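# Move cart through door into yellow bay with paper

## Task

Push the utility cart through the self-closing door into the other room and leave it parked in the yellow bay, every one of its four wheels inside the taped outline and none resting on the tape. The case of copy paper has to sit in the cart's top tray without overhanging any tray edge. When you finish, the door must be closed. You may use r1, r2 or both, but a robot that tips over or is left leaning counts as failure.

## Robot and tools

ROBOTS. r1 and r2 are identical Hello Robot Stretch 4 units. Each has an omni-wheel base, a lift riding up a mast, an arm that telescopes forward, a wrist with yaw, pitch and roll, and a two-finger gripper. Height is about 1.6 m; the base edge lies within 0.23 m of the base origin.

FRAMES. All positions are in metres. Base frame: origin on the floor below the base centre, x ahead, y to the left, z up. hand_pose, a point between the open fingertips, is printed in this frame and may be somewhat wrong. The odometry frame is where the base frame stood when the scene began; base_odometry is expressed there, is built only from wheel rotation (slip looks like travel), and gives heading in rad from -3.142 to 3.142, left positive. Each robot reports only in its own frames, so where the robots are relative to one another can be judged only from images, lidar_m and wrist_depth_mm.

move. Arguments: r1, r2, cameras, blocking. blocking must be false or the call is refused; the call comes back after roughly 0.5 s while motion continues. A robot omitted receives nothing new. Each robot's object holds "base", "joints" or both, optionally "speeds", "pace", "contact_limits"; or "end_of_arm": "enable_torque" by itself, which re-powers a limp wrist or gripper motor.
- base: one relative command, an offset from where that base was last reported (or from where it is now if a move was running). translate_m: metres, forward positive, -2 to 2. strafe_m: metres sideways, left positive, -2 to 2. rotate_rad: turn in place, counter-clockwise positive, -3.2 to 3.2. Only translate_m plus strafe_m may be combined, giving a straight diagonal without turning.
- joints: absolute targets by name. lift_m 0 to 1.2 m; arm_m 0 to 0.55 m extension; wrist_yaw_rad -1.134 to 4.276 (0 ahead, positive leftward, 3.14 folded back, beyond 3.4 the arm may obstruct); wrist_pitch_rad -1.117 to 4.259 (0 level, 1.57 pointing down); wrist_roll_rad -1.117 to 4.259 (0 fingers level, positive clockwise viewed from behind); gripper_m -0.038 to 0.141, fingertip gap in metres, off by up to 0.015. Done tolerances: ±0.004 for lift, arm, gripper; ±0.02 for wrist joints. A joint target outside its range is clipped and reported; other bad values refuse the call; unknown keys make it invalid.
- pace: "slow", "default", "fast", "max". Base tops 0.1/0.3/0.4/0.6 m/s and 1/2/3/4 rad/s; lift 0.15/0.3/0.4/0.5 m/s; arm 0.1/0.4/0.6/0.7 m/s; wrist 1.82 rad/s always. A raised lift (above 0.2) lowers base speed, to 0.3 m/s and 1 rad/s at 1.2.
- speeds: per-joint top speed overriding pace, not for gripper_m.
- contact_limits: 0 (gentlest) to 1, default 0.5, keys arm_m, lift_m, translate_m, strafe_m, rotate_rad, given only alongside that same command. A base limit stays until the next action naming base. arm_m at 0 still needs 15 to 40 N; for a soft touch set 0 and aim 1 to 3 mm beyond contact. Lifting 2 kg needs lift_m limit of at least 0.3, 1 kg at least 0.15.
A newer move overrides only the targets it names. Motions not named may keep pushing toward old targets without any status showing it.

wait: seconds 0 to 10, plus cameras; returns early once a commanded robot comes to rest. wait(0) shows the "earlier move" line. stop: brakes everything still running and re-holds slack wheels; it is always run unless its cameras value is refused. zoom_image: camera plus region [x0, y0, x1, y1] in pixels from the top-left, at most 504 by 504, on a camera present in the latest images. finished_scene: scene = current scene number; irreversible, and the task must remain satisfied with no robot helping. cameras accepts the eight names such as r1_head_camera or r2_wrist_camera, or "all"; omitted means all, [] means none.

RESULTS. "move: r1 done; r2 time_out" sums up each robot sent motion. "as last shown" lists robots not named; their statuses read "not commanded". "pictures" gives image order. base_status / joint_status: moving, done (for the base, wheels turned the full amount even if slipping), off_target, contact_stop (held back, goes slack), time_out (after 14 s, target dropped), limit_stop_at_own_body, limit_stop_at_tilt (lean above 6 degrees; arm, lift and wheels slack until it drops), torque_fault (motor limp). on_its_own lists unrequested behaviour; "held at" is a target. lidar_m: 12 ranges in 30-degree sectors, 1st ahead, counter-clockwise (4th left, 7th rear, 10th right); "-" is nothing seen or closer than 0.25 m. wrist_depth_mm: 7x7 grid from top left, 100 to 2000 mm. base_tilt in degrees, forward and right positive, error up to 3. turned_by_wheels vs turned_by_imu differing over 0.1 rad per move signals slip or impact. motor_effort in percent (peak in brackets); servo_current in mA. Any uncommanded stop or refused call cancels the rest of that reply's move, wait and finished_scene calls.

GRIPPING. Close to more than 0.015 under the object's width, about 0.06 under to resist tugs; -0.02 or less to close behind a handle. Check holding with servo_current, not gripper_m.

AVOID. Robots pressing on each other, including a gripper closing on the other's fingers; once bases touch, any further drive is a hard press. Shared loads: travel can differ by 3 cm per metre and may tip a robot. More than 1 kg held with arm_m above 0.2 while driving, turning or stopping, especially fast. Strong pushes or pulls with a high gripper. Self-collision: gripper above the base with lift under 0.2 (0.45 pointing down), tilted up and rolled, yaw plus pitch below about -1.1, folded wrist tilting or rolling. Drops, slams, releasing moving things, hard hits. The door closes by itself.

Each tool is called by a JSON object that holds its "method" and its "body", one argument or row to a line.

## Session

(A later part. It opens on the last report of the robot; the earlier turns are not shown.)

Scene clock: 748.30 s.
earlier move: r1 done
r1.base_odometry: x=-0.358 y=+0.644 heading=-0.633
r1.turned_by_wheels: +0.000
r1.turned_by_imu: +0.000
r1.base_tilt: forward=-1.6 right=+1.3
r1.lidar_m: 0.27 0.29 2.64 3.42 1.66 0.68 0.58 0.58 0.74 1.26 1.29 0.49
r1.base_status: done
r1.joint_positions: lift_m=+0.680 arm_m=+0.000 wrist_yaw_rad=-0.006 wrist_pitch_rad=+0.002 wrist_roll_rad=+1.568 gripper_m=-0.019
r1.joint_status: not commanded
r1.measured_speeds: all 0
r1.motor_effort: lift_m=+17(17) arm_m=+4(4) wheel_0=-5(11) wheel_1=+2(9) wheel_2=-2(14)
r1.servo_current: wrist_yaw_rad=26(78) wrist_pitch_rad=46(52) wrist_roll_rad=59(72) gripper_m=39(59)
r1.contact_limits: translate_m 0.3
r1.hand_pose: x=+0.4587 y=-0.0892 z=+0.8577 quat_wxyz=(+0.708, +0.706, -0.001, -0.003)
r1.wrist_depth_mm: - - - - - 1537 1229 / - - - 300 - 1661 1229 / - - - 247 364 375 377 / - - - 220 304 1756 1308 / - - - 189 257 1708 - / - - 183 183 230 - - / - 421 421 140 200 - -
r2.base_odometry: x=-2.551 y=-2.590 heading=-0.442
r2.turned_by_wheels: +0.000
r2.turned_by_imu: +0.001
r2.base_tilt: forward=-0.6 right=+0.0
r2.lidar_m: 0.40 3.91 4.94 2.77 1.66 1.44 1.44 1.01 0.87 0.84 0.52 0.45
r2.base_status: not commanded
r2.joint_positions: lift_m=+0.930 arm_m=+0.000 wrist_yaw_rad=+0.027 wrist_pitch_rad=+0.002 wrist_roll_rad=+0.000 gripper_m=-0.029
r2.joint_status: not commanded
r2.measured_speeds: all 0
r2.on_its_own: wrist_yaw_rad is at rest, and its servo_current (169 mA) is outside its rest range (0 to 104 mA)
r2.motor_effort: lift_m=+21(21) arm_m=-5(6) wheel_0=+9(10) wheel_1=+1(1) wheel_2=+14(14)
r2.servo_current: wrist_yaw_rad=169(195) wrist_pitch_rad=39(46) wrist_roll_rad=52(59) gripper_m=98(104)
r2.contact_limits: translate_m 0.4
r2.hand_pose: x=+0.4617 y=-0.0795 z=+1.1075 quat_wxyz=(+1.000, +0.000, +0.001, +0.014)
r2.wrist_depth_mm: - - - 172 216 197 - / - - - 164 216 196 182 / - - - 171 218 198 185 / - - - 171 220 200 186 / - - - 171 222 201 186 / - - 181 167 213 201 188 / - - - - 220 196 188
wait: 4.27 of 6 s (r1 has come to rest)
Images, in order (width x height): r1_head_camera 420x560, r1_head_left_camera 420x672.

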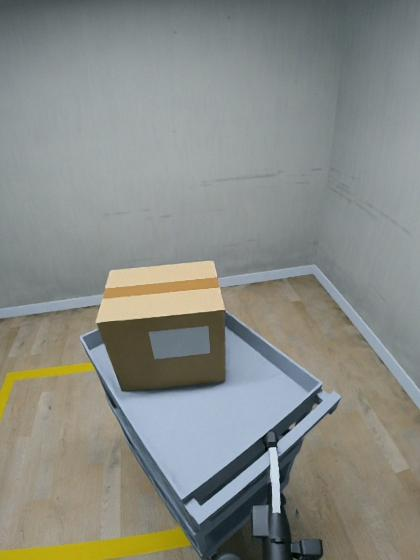

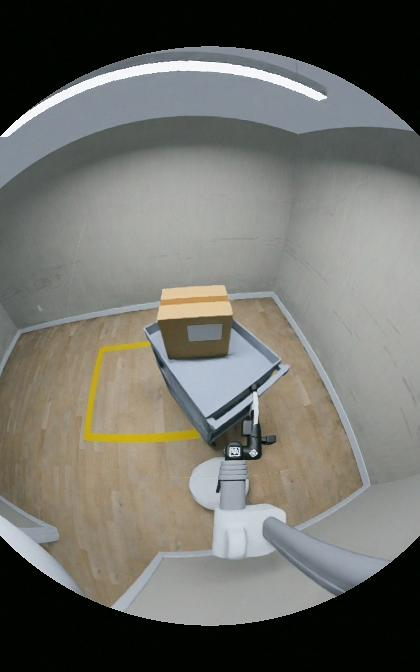

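{"method": "move", "body": {
  "blocking": false,
  "r1": {"base":{"translate_m":0.06,"strafe_m":-0.25},"pace":"slow","contact_limits":{"translate_m":0.3}},
  "cameras": []
}}

{"method": "wait", "body": {
  "seconds": 4,
  "cameras": []
}}

{"method": "move", "body": {
  "blocking": false,
  "r1": {"base":{"rotate_rad":0.35},"pace":"slow","contact_limits":{"rotate_rad":0.4}},
  "cameras": []
}}

{"method": "wait", "body": {
  "seconds": 2,
  "cameras": ["r1_head_left_camera"]
}}

{"method": "move", "body": {
  "blocking": false,
  "r1": {"base":{"translate_m":0.06,"strafe_m":-0.25},"pace":"slow","contact_limits":{"translate_m":0.3}},
  "cameras": []
}}

{"method": "wait", "body": {
  "seconds": 4,
  "cameras": ["r1_head_camera","r1_head_left_camera"]
}}

Scene clock: 765.70 s.
move: r1 moving
r1.base_odometry: x=-0.363 y=+0.633 heading=-0.633
r1.turned_by_wheels: +0.000
r1.turned_by_imu: +0.000
r1.base_tilt: forward=-1.6 right=+1.3
r1.lidar_m: 0.26 0.27 2.65 3.42 1.67 0.67 0.57 0.58 0.75 1.26 1.28 0.46
r1.base_status: translate_m moving; strafe_m moving
r1.joint_positions: lift_m=+0.680 arm_m=+0.000 wrist_yaw_rad=-0.003 wrist_pitch_rad=+0.002 wrist_roll_rad=+1.568 gripper_m=-0.019
r1.joint_status: not commanded
r1.measured_speeds: translate_m=+0.012 strafe_m=-0.050 rotate_rad=+0.003 lift_m=+0.000 arm_m=+0.000 wrist_yaw_rad=+0.000 wrist_pitch_rad=+0.000 wrist_roll_rad=+0.000
r1.motor_effort: lift_m=+17(17) arm_m=+4(4) wheel_0=+9(9) wheel_1=-5(6) wheel_2=-4(4)
r1.servo_current: wrist_yaw_rad=39(65) wrist_pitch_rad=39(46) wrist_roll_rad=39(65) gripper_m=52(52)
r1.contact_limits: translate_m 0.3
r1.hand_pose: x=+0.4590 y=-0.0882 z=+0.8577 quat_wxyz=(+0.708, +0.706, +0.000, -0.002)
r1.wrist_depth_mm: - - - - - 1464 1205 / - - - 297 - 1618 1160 / - - - 246 357 375 373 / - - - 220 303 1756 1308 / - - - 194 255 1921 - / - - 185 185 231 - - / - 421 421 143 202 - -
r2.base_odometry: x=-2.551 y=-2.590 heading=-0.442
r2.turned_by_wheels: +0.000
r2.turned_by_imu: +0.000
r2.base_tilt: forward=-0.6 right=+0.0
r2.lidar_m: 0.37 3.91 4.94 2.77 1.63 1.45 1.45 1.00 0.86 0.85 0.53 0.45
r2.base_status: not commanded
r2.joint_positions: lift_m=+0.930 arm_m=+0.000 wrist_yaw_rad=+0.027 wrist_pitch_rad=+0.002 wrist_roll_rad=+0.000 gripper_m=-0.029
r2.joint_status: not commanded
r2.measured_speeds: all 0
r2.motor_effort: lift_m=+21(21) arm_m=-6(6) wheel_0=+10(10) wheel_1=+1(1) wheel_2=+14(14)
r2.servo_current: wrist_yaw_rad=176(189) wrist_pitch_rad=39(46) wrist_roll_rad=52(52) gripper_m=98(98)
r2.contact_limits: translate_m 0.4
r2.hand_pose: x=+0.4617 y=-0.0795 z=+1.1075 quat_wxyz=(+1.000, +0.000, +0.001, +0.014)
r2.wrist_depth_mm: - - - 173 215 197 - / - - - 165 216 196 183 / - - - 171 218 198 184 / - - - 171 220 199 186 / - - - 171 223 200 186 / - - 181 167 213 201 187 / - - - - 220 196 188

Scene clock: 769.00 s.
earlier move: r1 done
r1.base_odometry: x=-0.457 y=+0.407 heading=-0.633
r1.turned_by_wheels: +0.000
r1.turned_by_imu: +0.000
r1.base_tilt: forward=-1.6 right=+1.2
r1.lidar_m: 0.25 0.28 2.61 3.66 1.93 0.65 0.59 0.61 0.74 1.01 1.03 0.49
r1.base_status: done
r1.joint_positions: lift_m=+0.680 arm_m=+0.000 wrist_yaw_rad=+0.006 wrist_pitch_rad=+0.002 wrist_roll_rad=+1.568 gripper_m=-0.019
r1.joint_status: not commanded
r1.measured_speeds: all 0
r1.motor_effort: lift_m=+17(17) arm_m=-3(4) wheel_0=+6(12) wheel_1=-3(7) wheel_2=+0(5)
r1.servo_current: wrist_yaw_rad=59(78) wrist_pitch_rad=39(52) wrist_roll_rad=52(72) gripper_m=46(59)
r1.contact_limits: translate_m 0.3
r1.hand_pose: x=+0.4599 y=-0.0855 z=+0.8577 quat_wxyz=(+0.708, +0.706, +0.003, +0.002)
r1.wrist_depth_mm: - - - - - - 1205 / - - - 359 - 1618 1229 / - - - 351 - 1618 1160 / - - - 250 382 1576 442 / - - - 198 278 1808 508 / - - 182 185 237 1756 - / - 137 155 142 196 - -
r2.base_odometry: x=-2.551 y=-2.590 heading=-0.442
r2.turned_by_wheels: +0.000
r2.turned_by_imu: +0.000
r2.base_tilt: forward=-0.6 right=+0.0
r2.lidar_m: 0.39 3.91 4.92 2.79 1.65 1.44 1.45 1.02 0.85 0.84 0.52 0.47
r2.base_status: not commanded
r2.joint_positions: lift_m=+0.930 arm_m=+0.000 wrist_yaw_rad=+0.027 wrist_pitch_rad=+0.002 wrist_roll_rad=+0.000 gripper_m=-0.029
r2.joint_status: not commanded
r2.measured_speeds: all 0
r2.on_its_own: wrist_yaw_rad is at rest, and its servo_current (169 mA) is outside its rest range (0 to 104 mA)
r2.motor_effort: lift_m=+21(21) arm_m=-5(6) wheel_0=+10(10) wheel_1=+1(1) wheel_2=+14(14)
r2.servo_current: wrist_yaw_rad=169(189) wrist_pitch_rad=39(52) wrist_roll_rad=46(65) gripper_m=104(104)
r2.contact_limits: translate_m 0.4
r2.hand_pose: x=+0.4617 y=-0.0795 z=+1.1075 quat_wxyz=(+1.000, +0.000, +0.001, +0.014)
r2.wrist_depth_mm: - - - 172 216 197 - / - - - 164 216 196 183 / - - - 171 219 198 185 / - - - 171 220 200 185 / - - - 172 222 200 186 / - - 182 167 213 202 187 / - - - - 220 196 188
wait: 3.30 of 4 s (r1 has come to rest)

Scene clock: 769.50 s.
move: r1 moving
r1.base_odometry: x=-0.458 y=+0.407 heading=-0.509
r1.turned_by_wheels: +0.124
r1.turned_by_imu: +0.123
r1.base_tilt: forward=-1.6 right=+1.3
r1.lidar_m: 0.25 0.28 2.88 3.58 0.95 0.64 0.58 0.61 0.80 1.02 1.04 0.48
r1.base_status: rotate_rad moving
r1.joint_positions: lift_m=+0.680 arm_m=+0.000 wrist_yaw_rad=-0.011 wrist_pitch_rad=+0.002 wrist_roll_rad=+1.568 gripper_m=-0.019
r1.joint_status: not commanded
r1.measured_speeds: translate_m=-0.001 strafe_m=-0.001 rotate_rad=+0.486 lift_m=+0.000 arm_m=+0.000 wrist_yaw_rad=-0.078 wrist_pitch_rad=+0.000 wrist_roll_rad=+0.000
r1.motor_effort: lift_m=+17(17) arm_m=-1(4) wheel_0=-12(12) wheel_1=-6(7) wheel_2=-13(13)
r1.servo_current: wrist_yaw_rad=59(72) wrist_pitch_rad=46(46) wrist_roll_rad=33(65) gripper_m=46(52)
r1.contact_limits: rotate_rad 0.4
r1.hand_pose: x=+0.4583 y=-0.0907 z=+0.8577 quat_wxyz=(+0.708, +0.706, -0.003, -0.005)
r1.wrist_depth_mm: - - - - - - 1205 / - - - 351 - 1661 1205 / - - - 294 - 1537 1118 / - - - 234 392 1618 1229 / - - - 187 257 1808 - / - - 181 186 181 1756 - / - 140 171 - 196 - -
r2.base_odometry: x=-2.551 y=-2.590 heading=-0.442
r2.turned_by_wheels: +0.000
r2.turned_by_imu: +0.000
r2.base_tilt: forward=-0.7 right=+0.1
r2.lidar_m: 0.39 3.93 4.93 2.77 1.67 1.44 1.43 1.01 0.87 0.81 0.52 0.45
r2.base_status: not commanded
r2.joint_positions: lift_m=+0.930 arm_m=+0.000 wrist_yaw_rad=+0.027 wrist_pitch_rad=+0.002 wrist_roll_rad=+0.000 gripper_m=-0.029
r2.joint_status: not commanded
r2.measured_speeds: all 0
r2.motor_effort: lift_m=+21(21) arm_m=-5(6) wheel_0=+10(10) wheel_1=+1(1) wheel_2=+14(14)
r2.servo_current: wrist_yaw_rad=176(182) wrist_pitch_rad=33(46) wrist_roll_rad=52(59) gripper_m=91(98)
r2.contact_limits: translate_m 0.4
r2.hand_pose: x=+0.4617 y=-0.0795 z=+1.1075 quat_wxyz=(+1.000, +0.000, +0.001, +0.014)
r2.wrist_depth_mm: - - - 173 216 197 - / - - - 164 216 196 183 / - - - 171 218 198 185 / - - - 171 219 200 185 / - - - 171 222 200 187 / - - 182 167 213 201 188 / - - - - 221 196 188

Scene clock: 770.63 s.
earlier move: r1 done
r1.base_odometry: x=-0.457 y=+0.408 heading=-0.283
r1.turned_by_wheels: +0.226
r1.turned_by_imu: +0.225
r1.base_tilt: forward=-1.6 right=+1.3
r1.lidar_m: 0.29 0.29 3.66 1.93 0.77 0.59 0.58 0.66 1.03 1.02 1.13 0.46
r1.base_status: done
r1.joint_positions: lift_m=+0.680 arm_m=+0.000 wrist_yaw_rad=+0.003 wrist_pitch_rad=+0.002 wrist_roll_rad=+1.568 gripper_m=-0.019
r1.joint_status: not commanded
r1.measured_speeds: all 0
r1.motor_effort: lift_m=+17(17) arm_m=-4(4) wheel_0=+1(18) wheel_1=-2(8) wheel_2=+1(17)
r1.servo_current: wrist_yaw_rad=52(104) wrist_pitch_rad=46(46) wrist_roll_rad=46(72) gripper_m=52(52)
r1.contact_limits: rotate_rad 0.4
r1.hand_pose: x=+0.4596 y=-0.0866 z=+0.8577 quat_wxyz=(+0.708, +0.706, +0.002, +0.000)
r1.wrist_depth_mm: - - - 270 - 1708 1182 / - - - 238 327 336 340 / - - - 217 291 1661 1281 / - - - 203 263 1808 - / - - - 241 249 1983 - / - 496 211 185 232 - - / - 449 185 153 211 - -
r2.base_odometry: x=-2.551 y=-2.590 heading=-0.442
r2.turned_by_wheels: +0.000
r2.turned_by_imu: +0.000
r2.base_tilt: forward=-0.6 right=+0.0
r2.lidar_m: 0.36 3.89 4.95 2.78 1.68 1.43 1.45 0.99 0.86 0.85 0.51 0.44
r2.base_status: not commanded
r2.joint_positions: lift_m=+0.930 arm_m=+0.000 wrist_yaw_rad=+0.027 wrist_pitch_rad=+0.002 wrist_roll_rad=+0.000 gripper_m=-0.029
r2.joint_status: not commanded
r2.measured_speeds: all 0
r2.on_its_own: wrist_yaw_rad is at rest, and its servo_current (176 mA) is outside its rest range (0 to 104 mA)
r2.motor_effort: lift_m=+21(21) arm_m=-5(6) wheel_0=+10(10) wheel_1=+1(1) wheel_2=+14(14)
r2.servo_current: wrist_yaw_rad=176(189) wrist_pitch_rad=39(46) wrist_roll_rad=46(59) gripper_m=98(104)
r2.contact_limits: translate_m 0.4
r2.hand_pose: x=+0.4617 y=-0.0795 z=+1.1075 quat_wxyz=(+1.000, +0.000, +0.001, +0.014)
r2.wrist_depth_mm: - - - 173 216 197 - / - - - 164 216 196 183 / - - - 171 218 198 184 / - - - 171 220 200 186 / - - - 171 220 200 186 / - - 182 167 213 202 188 / - - - - 220 196 188
wait: 1.13 of 2 s (r1 has come to rest)
Images, in order (width x height): r1_head_left_camera 420x672.

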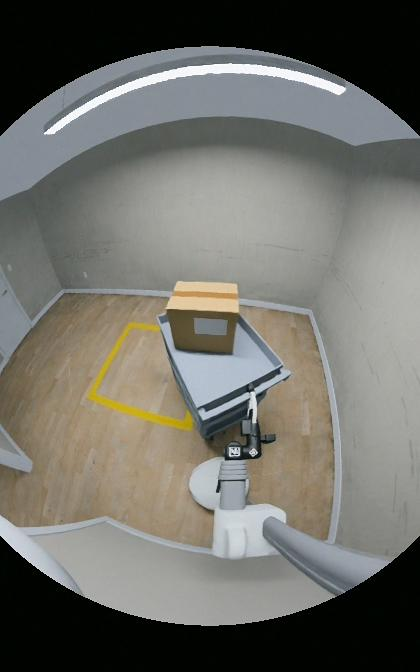

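Scene clock: 771.13 s.
move: r1 moving
r1.base_odometry: x=-0.458 y=+0.395 heading=-0.282
r1.turned_by_wheels: +0.000
r1.turned_by_imu: +0.000
r1.base_tilt: forward=-1.6 right=+1.3
r1.lidar_m: 0.32 0.30 3.62 1.93 0.76 0.60 0.59 0.65 1.02 1.01 1.11 0.48
r1.base_status: translate_m moving; strafe_m moving
r1.joint_positions: lift_m=+0.680 arm_m=+0.000 wrist_yaw_rad=+0.003 wrist_pitch_rad=+0.002 wrist_roll_rad=+1.568 gripper_m=-0.019
r1.joint_status: not commanded
r1.measured_speeds: translate_m=+0.011 strafe_m=-0.049 rotate_rad=+0.006 lift_m=+0.000 arm_m=+0.000 wrist_yaw_rad=+0.000 wrist_pitch_rad=+0.000 wrist_roll_rad=+0.000
r1.motor_effort: lift_m=+17(17) arm_m=-2(4) wheel_0=+10(10) wheel_1=-6(6) wheel_2=-3(6)
r1.servo_current: wrist_yaw_rad=59(59) wrist_pitch_rad=39(46) wrist_roll_rad=39(72) gripper_m=52(59)
r1.contact_limits: translate_m 0.3
r1.hand_pose: x=+0.4595 y=-0.0866 z=+0.8577 quat_wxyz=(+0.708, +0.706, +0.002, +0.000)
r1.wrist_depth_mm: - - - 268 - 1618 1182 / - - - 236 325 336 340 / - - - 216 290 1756 1229 / - - - 202 263 1756 - / - - 668 240 248 - - / - 488 449 185 233 - - / - 449 181 153 211 - -
r2.base_odometry: x=-2.551 y=-2.590 heading=-0.442
r2.turned_by_wheels: +0.000
r2.turned_by_imu: +0.000
r2.base_tilt: forward=-0.7 right=+0.0
r2.lidar_m: 0.40 3.90 4.93 2.79 1.66 1.45 1.46 1.02 0.85 0.82 0.53 0.45
r2.base_status: not commanded
r2.joint_positions: lift_m=+0.930 arm_m=+0.000 wrist_yaw_rad=+0.027 wrist_pitch_rad=+0.002 wrist_roll_rad=+0.000 gripper_m=-0.029
r2.joint_status: not commanded
r2.measured_speeds: all 0
r2.motor_effort: lift_m=+21(21) arm_m=-5(5) wheel_0=+10(10) wheel_1=+0(1) wheel_2=+14(14)
r2.servo_current: wrist_yaw_rad=182(189) wrist_pitch_rad=46(46) wrist_roll_rad=46(59) gripper_m=98(98)
r2.contact_limits: translate_m 0.4
r2.hand_pose: x=+0.4617 y=-0.0795 z=+1.1075 quat_wxyz=(+1.000, +0.000, +0.001, +0.014)
r2.wrist_depth_mm: - - - 172 215 197 - / - - - 164 216 196 183 / - - - 171 219 198 184 / - - - 171 220 199 186 / - - - 171 222 200 186 / - - 182 167 213 201 188 / - - - - 221 196 189

Scene clock: 774.43 s.
earlier move: r1 done
r1.base_odometry: x=-0.469 y=+0.151 heading=-0.282
r1.turned_by_wheels: +0.000
r1.turned_by_imu: +0.000
r1.base_tilt: forward=-1.6 right=+1.3
r1.lidar_m: 0.25 0.25 3.48 2.19 0.88 0.68 0.67 0.77 0.80 0.78 0.87 0.50
r1.base_status: done
r1.joint_positions: lift_m=+0.680 arm_m=+0.000 wrist_yaw_rad=+0.005 wrist_pitch_rad=+0.002 wrist_roll_rad=+1.568 gripper_m=-0.019
r1.joint_status: not commanded
r1.measured_speeds: all 0
r1.motor_effort: lift_m=+17(17) arm_m=-4(4) wheel_0=+7(13) wheel_1=-2(6) wheel_2=+2(6)
r1.servo_current: wrist_yaw_rad=65(72) wrist_pitch_rad=39(52) wrist_roll_rad=46(72) gripper_m=52(59)
r1.contact_limits: translate_m 0.3
r1.hand_pose: x=+0.4597 y=-0.0859 z=+0.8577 quat_wxyz=(+0.708, +0.706, +0.003, +0.001)
r1.wrist_depth_mm: - - - - - 1537 1182 / - - - 324 - 1618 1205 / - - - 260 373 377 382 / - - - - 306 1618 1308 / - - - 196 260 1708 - / - - 185 183 234 1808 - / - 143 177 136 200 - -
r2.base_odometry: x=-2.551 y=-2.590 heading=-0.442
r2.turned_by_wheels: +0.000
r2.turned_by_imu: +0.000
r2.base_tilt: forward=-0.7 right=+0.0
r2.lidar_m: 0.38 3.90 4.95 2.80 1.67 1.46 1.43 1.00 0.85 0.81 0.51 0.46
r2.base_status: not commanded
r2.joint_positions: lift_m=+0.930 arm_m=+0.000 wrist_yaw_rad=+0.027 wrist_pitch_rad=+0.002 wrist_roll_rad=+0.000 gripper_m=-0.029
r2.joint_status: not commanded
r2.measured_speeds: all 0
r2.on_its_own: wrist_yaw_rad is at rest, and its servo_current (169 mA) is outside its rest range (0 to 104 mA)
r2.motor_effort: lift_m=+21(21) arm_m=-5(6) wheel_0=+10(10) wheel_1=+1(1) wheel_2=+14(14)
r2.servo_current: wrist_yaw_rad=169(189) wrist_pitch_rad=46(52) wrist_roll_rad=52(59) gripper_m=104(104)
r2.contact_limits: translate_m 0.4
r2.hand_pose: x=+0.4617 y=-0.0795 z=+1.1075 quat_wxyz=(+1.000, +0.000, +0.001, +0.014)
r2.wrist_depth_mm: - - - 173 216 198 - / - - - 164 217 196 183 / - - - 171 218 198 185 / - - - 171 220 200 186 / - - - 171 221 200 187 / - - 182 167 213 202 187 / - - - - 221 196 187
wait: 3.30 of 4 s (r1 has come to rest)
Images, in order (width x height): r1_head_camera 420x560, r1_head_left_camera 420x672.

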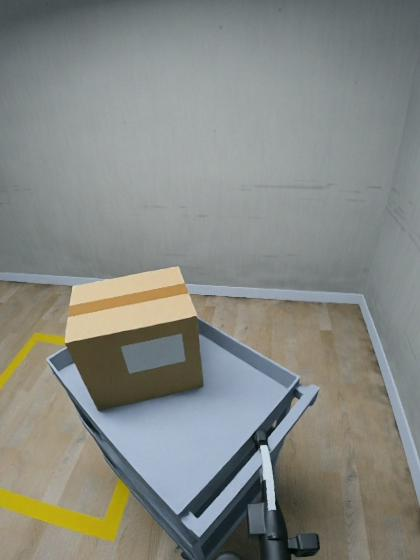

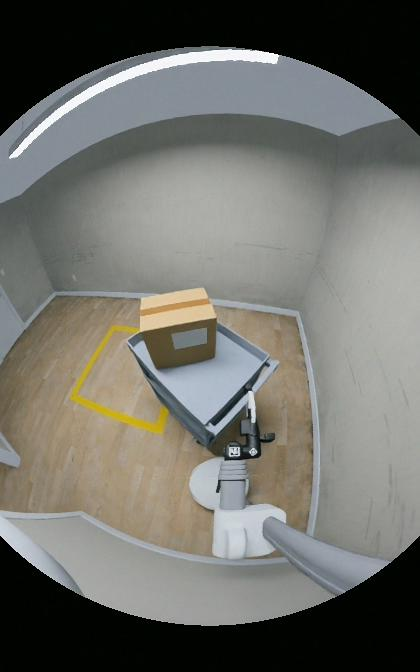

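{"method": "move", "body": {
  "blocking": false,
  "r1": {"base":{"rotate_rad":0.4},"pace":"slow","contact_limits":{"rotate_rad":0.4}},
  "cameras": []
}}

{"method": "wait", "body": {
  "seconds": 2,
  "cameras": []
}}

{"method": "move", "body": {
  "blocking": false,
  "r1": {"base":{"translate_m":0.04,"strafe_m":-0.26},"pace":"slow","contact_limits":{"translate_m":0.3}},
  "cameras": []
}}

{"method": "wait", "body": {
  "seconds": 4,
  "cameras": ["r1_head_camera","r1_head_left_camera"]
}}

Scene clock: 782.23 s.
move: r1 moving
r1.base_odometry: x=-0.469 y=+0.151 heading=-0.159
r1.turned_by_wheels: +0.123
r1.turned_by_imu: +0.123
r1.base_tilt: forward=-1.6 right=+1.3
r1.lidar_m: 0.25 0.29 3.89 2.16 0.81 0.69 0.68 0.82 0.79 0.79 0.93 0.46
r1.base_status: rotate_rad moving
r1.joint_positions: lift_m=+0.680 arm_m=+0.000 wrist_yaw_rad=-0.010 wrist_pitch_rad=+0.002 wrist_roll_rad=+1.568 gripper_m=-0.019
r1.joint_status: not commanded
r1.measured_speeds: translate_m=-0.001 strafe_m=-0.001 rotate_rad=+0.481 lift_m=+0.000 arm_m=+0.000 wrist_yaw_rad=-0.071 wrist_pitch_rad=+0.000 wrist_roll_rad=+0.000
r1.motor_effort: lift_m=+17(17) arm_m=+0(4) wheel_0=-13(13) wheel_1=-5(6) wheel_2=-13(13)
r1.servo_current: wrist_yaw_rad=78(78) wrist_pitch_rad=46(46) wrist_roll_rad=52(72) gripper_m=52(52)
r1.contact_limits: rotate_rad 0.4
r1.hand_pose: x=+0.4583 y=-0.0904 z=+0.8577 quat_wxyz=(+0.708, +0.706, -0.003, -0.004)
r1.wrist_depth_mm: - - - - - 1576 1229 / - - - 319 - 1618 1205 / - - - 246 368 373 377 / - - - 211 296 1576 1308 / - - - 189 252 1808 - / - - 181 186 182 1863 - / - 410 413 130 196 - -
r2.base_odometry: x=-2.551 y=-2.590 heading=-0.442
r2.turned_by_wheels: +0.000
r2.turned_by_imu: +0.000
r2.base_tilt: forward=-0.7 right=+0.0
r2.lidar_m: 0.37 3.91 4.94 2.79 1.67 1.43 1.45 1.01 0.85 0.82 0.51 0.45
r2.base_status: not commanded
r2.joint_positions: lift_m=+0.930 arm_m=+0.000 wrist_yaw_rad=+0.027 wrist_pitch_rad=+0.002 wrist_roll_rad=+0.000 gripper_m=-0.029
r2.joint_status: not commanded
r2.measured_speeds: all 0
r2.motor_effort: lift_m=+21(21) arm_m=-6(6) wheel_0=+10(10) wheel_1=+1(1) wheel_2=+14(14)
r2.servo_current: wrist_yaw_rad=176(189) wrist_pitch_rad=33(46) wrist_roll_rad=52(52) gripper_m=91(98)
r2.contact_limits: translate_m 0.4
r2.hand_pose: x=+0.4617 y=-0.0795 z=+1.1075 quat_wxyz=(+1.000, +0.000, +0.001, +0.014)
r2.wrist_depth_mm: - - - 172 215 197 - / - - - 165 217 196 183 / - - - 171 218 198 185 / - - - 171 220 199 186 / - - - 171 222 200 187 / - - 182 167 213 202 187 / - - - - 221 197 188

Scene clock: 783.30 s.
earlier move: r1 done
r1.base_odometry: x=-0.469 y=+0.151 heading=+0.117
r1.turned_by_wheels: +0.276
r1.turned_by_imu: +0.276
r1.base_tilt: forward=-1.6 right=+1.3
r1.lidar_m: 0.37 0.35 2.64 0.98 0.70 0.68 0.71 0.82 0.79 0.81 1.16 0.46
r1.base_status: done
r1.joint_positions: lift_m=+0.680 arm_m=+0.000 wrist_yaw_rad=+0.003 wrist_pitch_rad=+0.002 wrist_roll_rad=+1.568 gripper_m=-0.019
r1.joint_status: not commanded
r1.measured_speeds: all 0
r1.motor_effort: lift_m=+17(17) arm_m=-4(4) wheel_0=-4(17) wheel_1=-4(9) wheel_2=+0(18)
r1.servo_current: wrist_yaw_rad=59(85) wrist_pitch_rad=33(52) wrist_roll_rad=39(72) gripper_m=52(52)
r1.contact_limits: rotate_rad 0.4
r1.hand_pose: x=+0.4596 y=-0.0866 z=+0.8577 quat_wxyz=(+0.708, +0.706, +0.002, +0.000)
r1.wrist_depth_mm: - - - 215 293 296 297 / - - - 206 278 1499 1229 / - - - 200 262 1808 - / - - - 248 251 1863 - / - 569 477 236 240 - - / - 477 208 185 231 - - / - 500 184 166 177 - -
r2.base_odometry: x=-2.551 y=-2.590 heading=-0.442
r2.turned_by_wheels: +0.000
r2.turned_by_imu: +0.000
r2.base_tilt: forward=-0.6 right=+0.0
r2.lidar_m: 0.38 3.92 4.93 2.78 1.64 1.44 1.46 1.03 0.86 0.83 0.53 0.45
r2.base_status: not commanded
r2.joint_positions: lift_m=+0.930 arm_m=+0.000 wrist_yaw_rad=+0.027 wrist_pitch_rad=+0.002 wrist_roll_rad=+0.000 gripper_m=-0.029
r2.joint_status: not commanded
r2.measured_speeds: all 0
r2.on_its_own: wrist_yaw_rad is at rest, and its servo_current (176 mA) is outside its rest range (0 to 104 mA)
r2.motor_effort: lift_m=+21(21) arm_m=-6(6) wheel_0=+10(10) wheel_1=+1(1) wheel_2=+14(14)
r2.servo_current: wrist_yaw_rad=176(189) wrist_pitch_rad=39(52) wrist_roll_rad=46(59) gripper_m=98(98)
r2.contact_limits: translate_m 0.4
r2.hand_pose: x=+0.4617 y=-0.0795 z=+1.1075 quat_wxyz=(+1.000, +0.000, +0.001, +0.014)
r2.wrist_depth_mm: - - - 173 216 197 - / - - - 165 216 196 183 / - - - 171 218 198 185 / - - - 171 220 200 186 / - - - 172 222 200 187 / - - 182 167 213 202 188 / - - - - 221 196 187
wait: 1.07 of 2 s (r1 has come to rest)

Scene clock: 783.80 s.
move: r1 moving
r1.base_odometry: x=-0.466 y=+0.138 heading=+0.117
r1.turned_by_wheels: +0.000
r1.turned_by_imu: +0.000
r1.base_tilt: forward=-1.6 right=+1.3
r1.lidar_m: 0.34 0.34 2.70 1.01 0.70 0.69 0.74 0.80 0.77 0.81 1.14 0.45
r1.base_status: translate_m moving; strafe_m moving
r1.joint_positions: lift_m=+0.680 arm_m=+0.000 wrist_yaw_rad=+0.003 wrist_pitch_rad=+0.002 wrist_roll_rad=+1.568 gripper_m=-0.019
r1.joint_status: not commanded
r1.measured_speeds: translate_m=+0.008 strafe_m=-0.052 rotate_rad=-0.002 lift_m=+0.000 arm_m=+0.000 wrist_yaw_rad=+0.000 wrist_pitch_rad=+0.000 wrist_roll_rad=+0.000
r1.motor_effort: lift_m=+17(17) arm_m=-4(4) wheel_0=+8(10) wheel_1=-6(8) wheel_2=-2(4)
r1.servo_current: wrist_yaw_rad=52(65) wrist_pitch_rad=46(46) wrist_roll_rad=33(59) gripper_m=46(52)
r1.contact_limits: translate_m 0.3
r1.hand_pose: x=+0.4596 y=-0.0866 z=+0.8577 quat_wxyz=(+0.708, +0.706, +0.002, +0.000)
r1.wrist_depth_mm: - - - 214 293 294 294 / - - - 204 277 1499 1205 / - - - 200 262 1756 - / - - - 246 251 - - / - 559 480 236 239 - - / - 477 462 185 231 - - / - 492 181 158 166 - -
r2.base_odometry: x=-2.551 y=-2.590 heading=-0.442
r2.turned_by_wheels: +0.000
r2.turned_by_imu: +0.000
r2.base_tilt: forward=-0.6 right=+0.0
r2.lidar_m: 0.40 3.93 4.94 2.81 1.65 1.43 1.44 1.01 0.87 0.82 0.51 0.46
r2.base_status: not commanded
r2.joint_positions: lift_m=+0.930 arm_m=+0.000 wrist_yaw_rad=+0.027 wrist_pitch_rad=+0.002 wrist_roll_rad=+0.000 gripper_m=-0.029
r2.joint_status: not commanded
r2.measured_speeds: all 0
r2.motor_effort: lift_m=+21(21) arm_m=-5(6) wheel_0=+10(10) wheel_1=+1(1) wheel_2=+14(14)
r2.servo_current: wrist_yaw_rad=169(189) wrist_pitch_rad=39(46) wrist_roll_rad=59(59) gripper_m=104(104)
r2.contact_limits: translate_m 0.4
r2.hand_pose: x=+0.4617 y=-0.0795 z=+1.1075 quat_wxyz=(+1.000, +0.000, +0.001, +0.014)
r2.wrist_depth_mm: - - - 173 216 197 - / - - - 164 217 195 183 / - - - 171 219 198 185 / - - - 171 220 200 186 / - - - 171 222 200 186 / - - 181 167 212 202 188 / - - - - 222 196 188

Scene clock: 787.13 s.
earlier move: r1 done
r1.base_odometry: x=-0.399 y=-0.102 heading=+0.118
r1.turned_by_wheels: +0.000
r1.turned_by_imu: +0.000
r1.base_tilt: forward=-1.6 right=+1.3
r1.lidar_m: 0.27 0.26 3.31 1.24 0.88 0.83 0.87 0.62 0.59 0.61 0.85 0.48
r1.base_status: done
r1.joint_positions: lift_m=+0.680 arm_m=+0.000 wrist_yaw_rad=+0.004 wrist_pitch_rad=+0.002 wrist_roll_rad=+1.568 gripper_m=-0.019
r1.joint_status: not commanded
r1.measured_speeds: all 0
r1.motor_effort: lift_m=+17(17) arm_m=-4(4) wheel_0=+6(12) wheel_1=-2(8) wheel_2=+2(4)
r1.servo_current: wrist_yaw_rad=59(72) wrist_pitch_rad=39(52) wrist_roll_rad=46(72) gripper_m=39(52)
r1.contact_limits: translate_m 0.3
r1.hand_pose: x=+0.4597 y=-0.0863 z=+0.8577 quat_wxyz=(+0.708, +0.706, +0.002, +0.001)
r1.wrist_depth_mm: - - - - - 1464 1229 / - - - 277 - 1430 1182 / - - - 235 347 1464 433 / - - - 208 293 1808 - / - - - 196 256 1863 - / - - 591 185 232 809 - / - 427 177 147 206 - -
r2.base_odometry: x=-2.551 y=-2.590 heading=-0.442
r2.turned_by_wheels: +0.000
r2.turned_by_imu: +0.000
r2.base_tilt: forward=-0.6 right=+0.0
r2.lidar_m: 0.40 3.91 4.91 2.77 1.64 1.43 1.46 1.00 0.86 0.85 0.54 0.44
r2.base_status: not commanded
r2.joint_positions: lift_m=+0.930 arm_m=+0.000 wrist_yaw_rad=+0.027 wrist_pitch_rad=+0.002 wrist_roll_rad=+0.000 gripper_m=-0.029
r2.joint_status: not commanded
r2.measured_speeds: all 0
r2.on_its_own: wrist_yaw_rad is at rest, and its servo_current (169 mA) is outside its rest range (0 to 104 mA)
r2.motor_effort: lift_m=+21(21) arm_m=-5(6) wheel_0=+10(10) wheel_1=+1(1) wheel_2=+14(14)
r2.servo_current: wrist_yaw_rad=169(189) wrist_pitch_rad=39(46) wrist_roll_rad=46(59) gripper_m=91(104)
r2.contact_limits: translate_m 0.4
r2.hand_pose: x=+0.4617 y=-0.0795 z=+1.1075 quat_wxyz=(+1.000, +0.000, +0.001, +0.014)
r2.wrist_depth_mm: - - - 172 216 197 - / - - - 164 216 196 183 / - - - 172 219 199 184 / - - - 171 220 200 186 / - - - 171 221 200 186 / - - 182 167 213 202 187 / - - - - 221 196 189
wait: 3.33 of 4 s (r1 has come to rest)
Images, in order (width x height): r1_head_camera 420x560, r1_head_left_camera 420x672.

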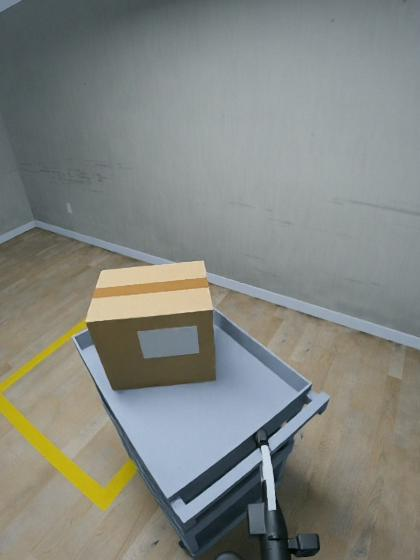

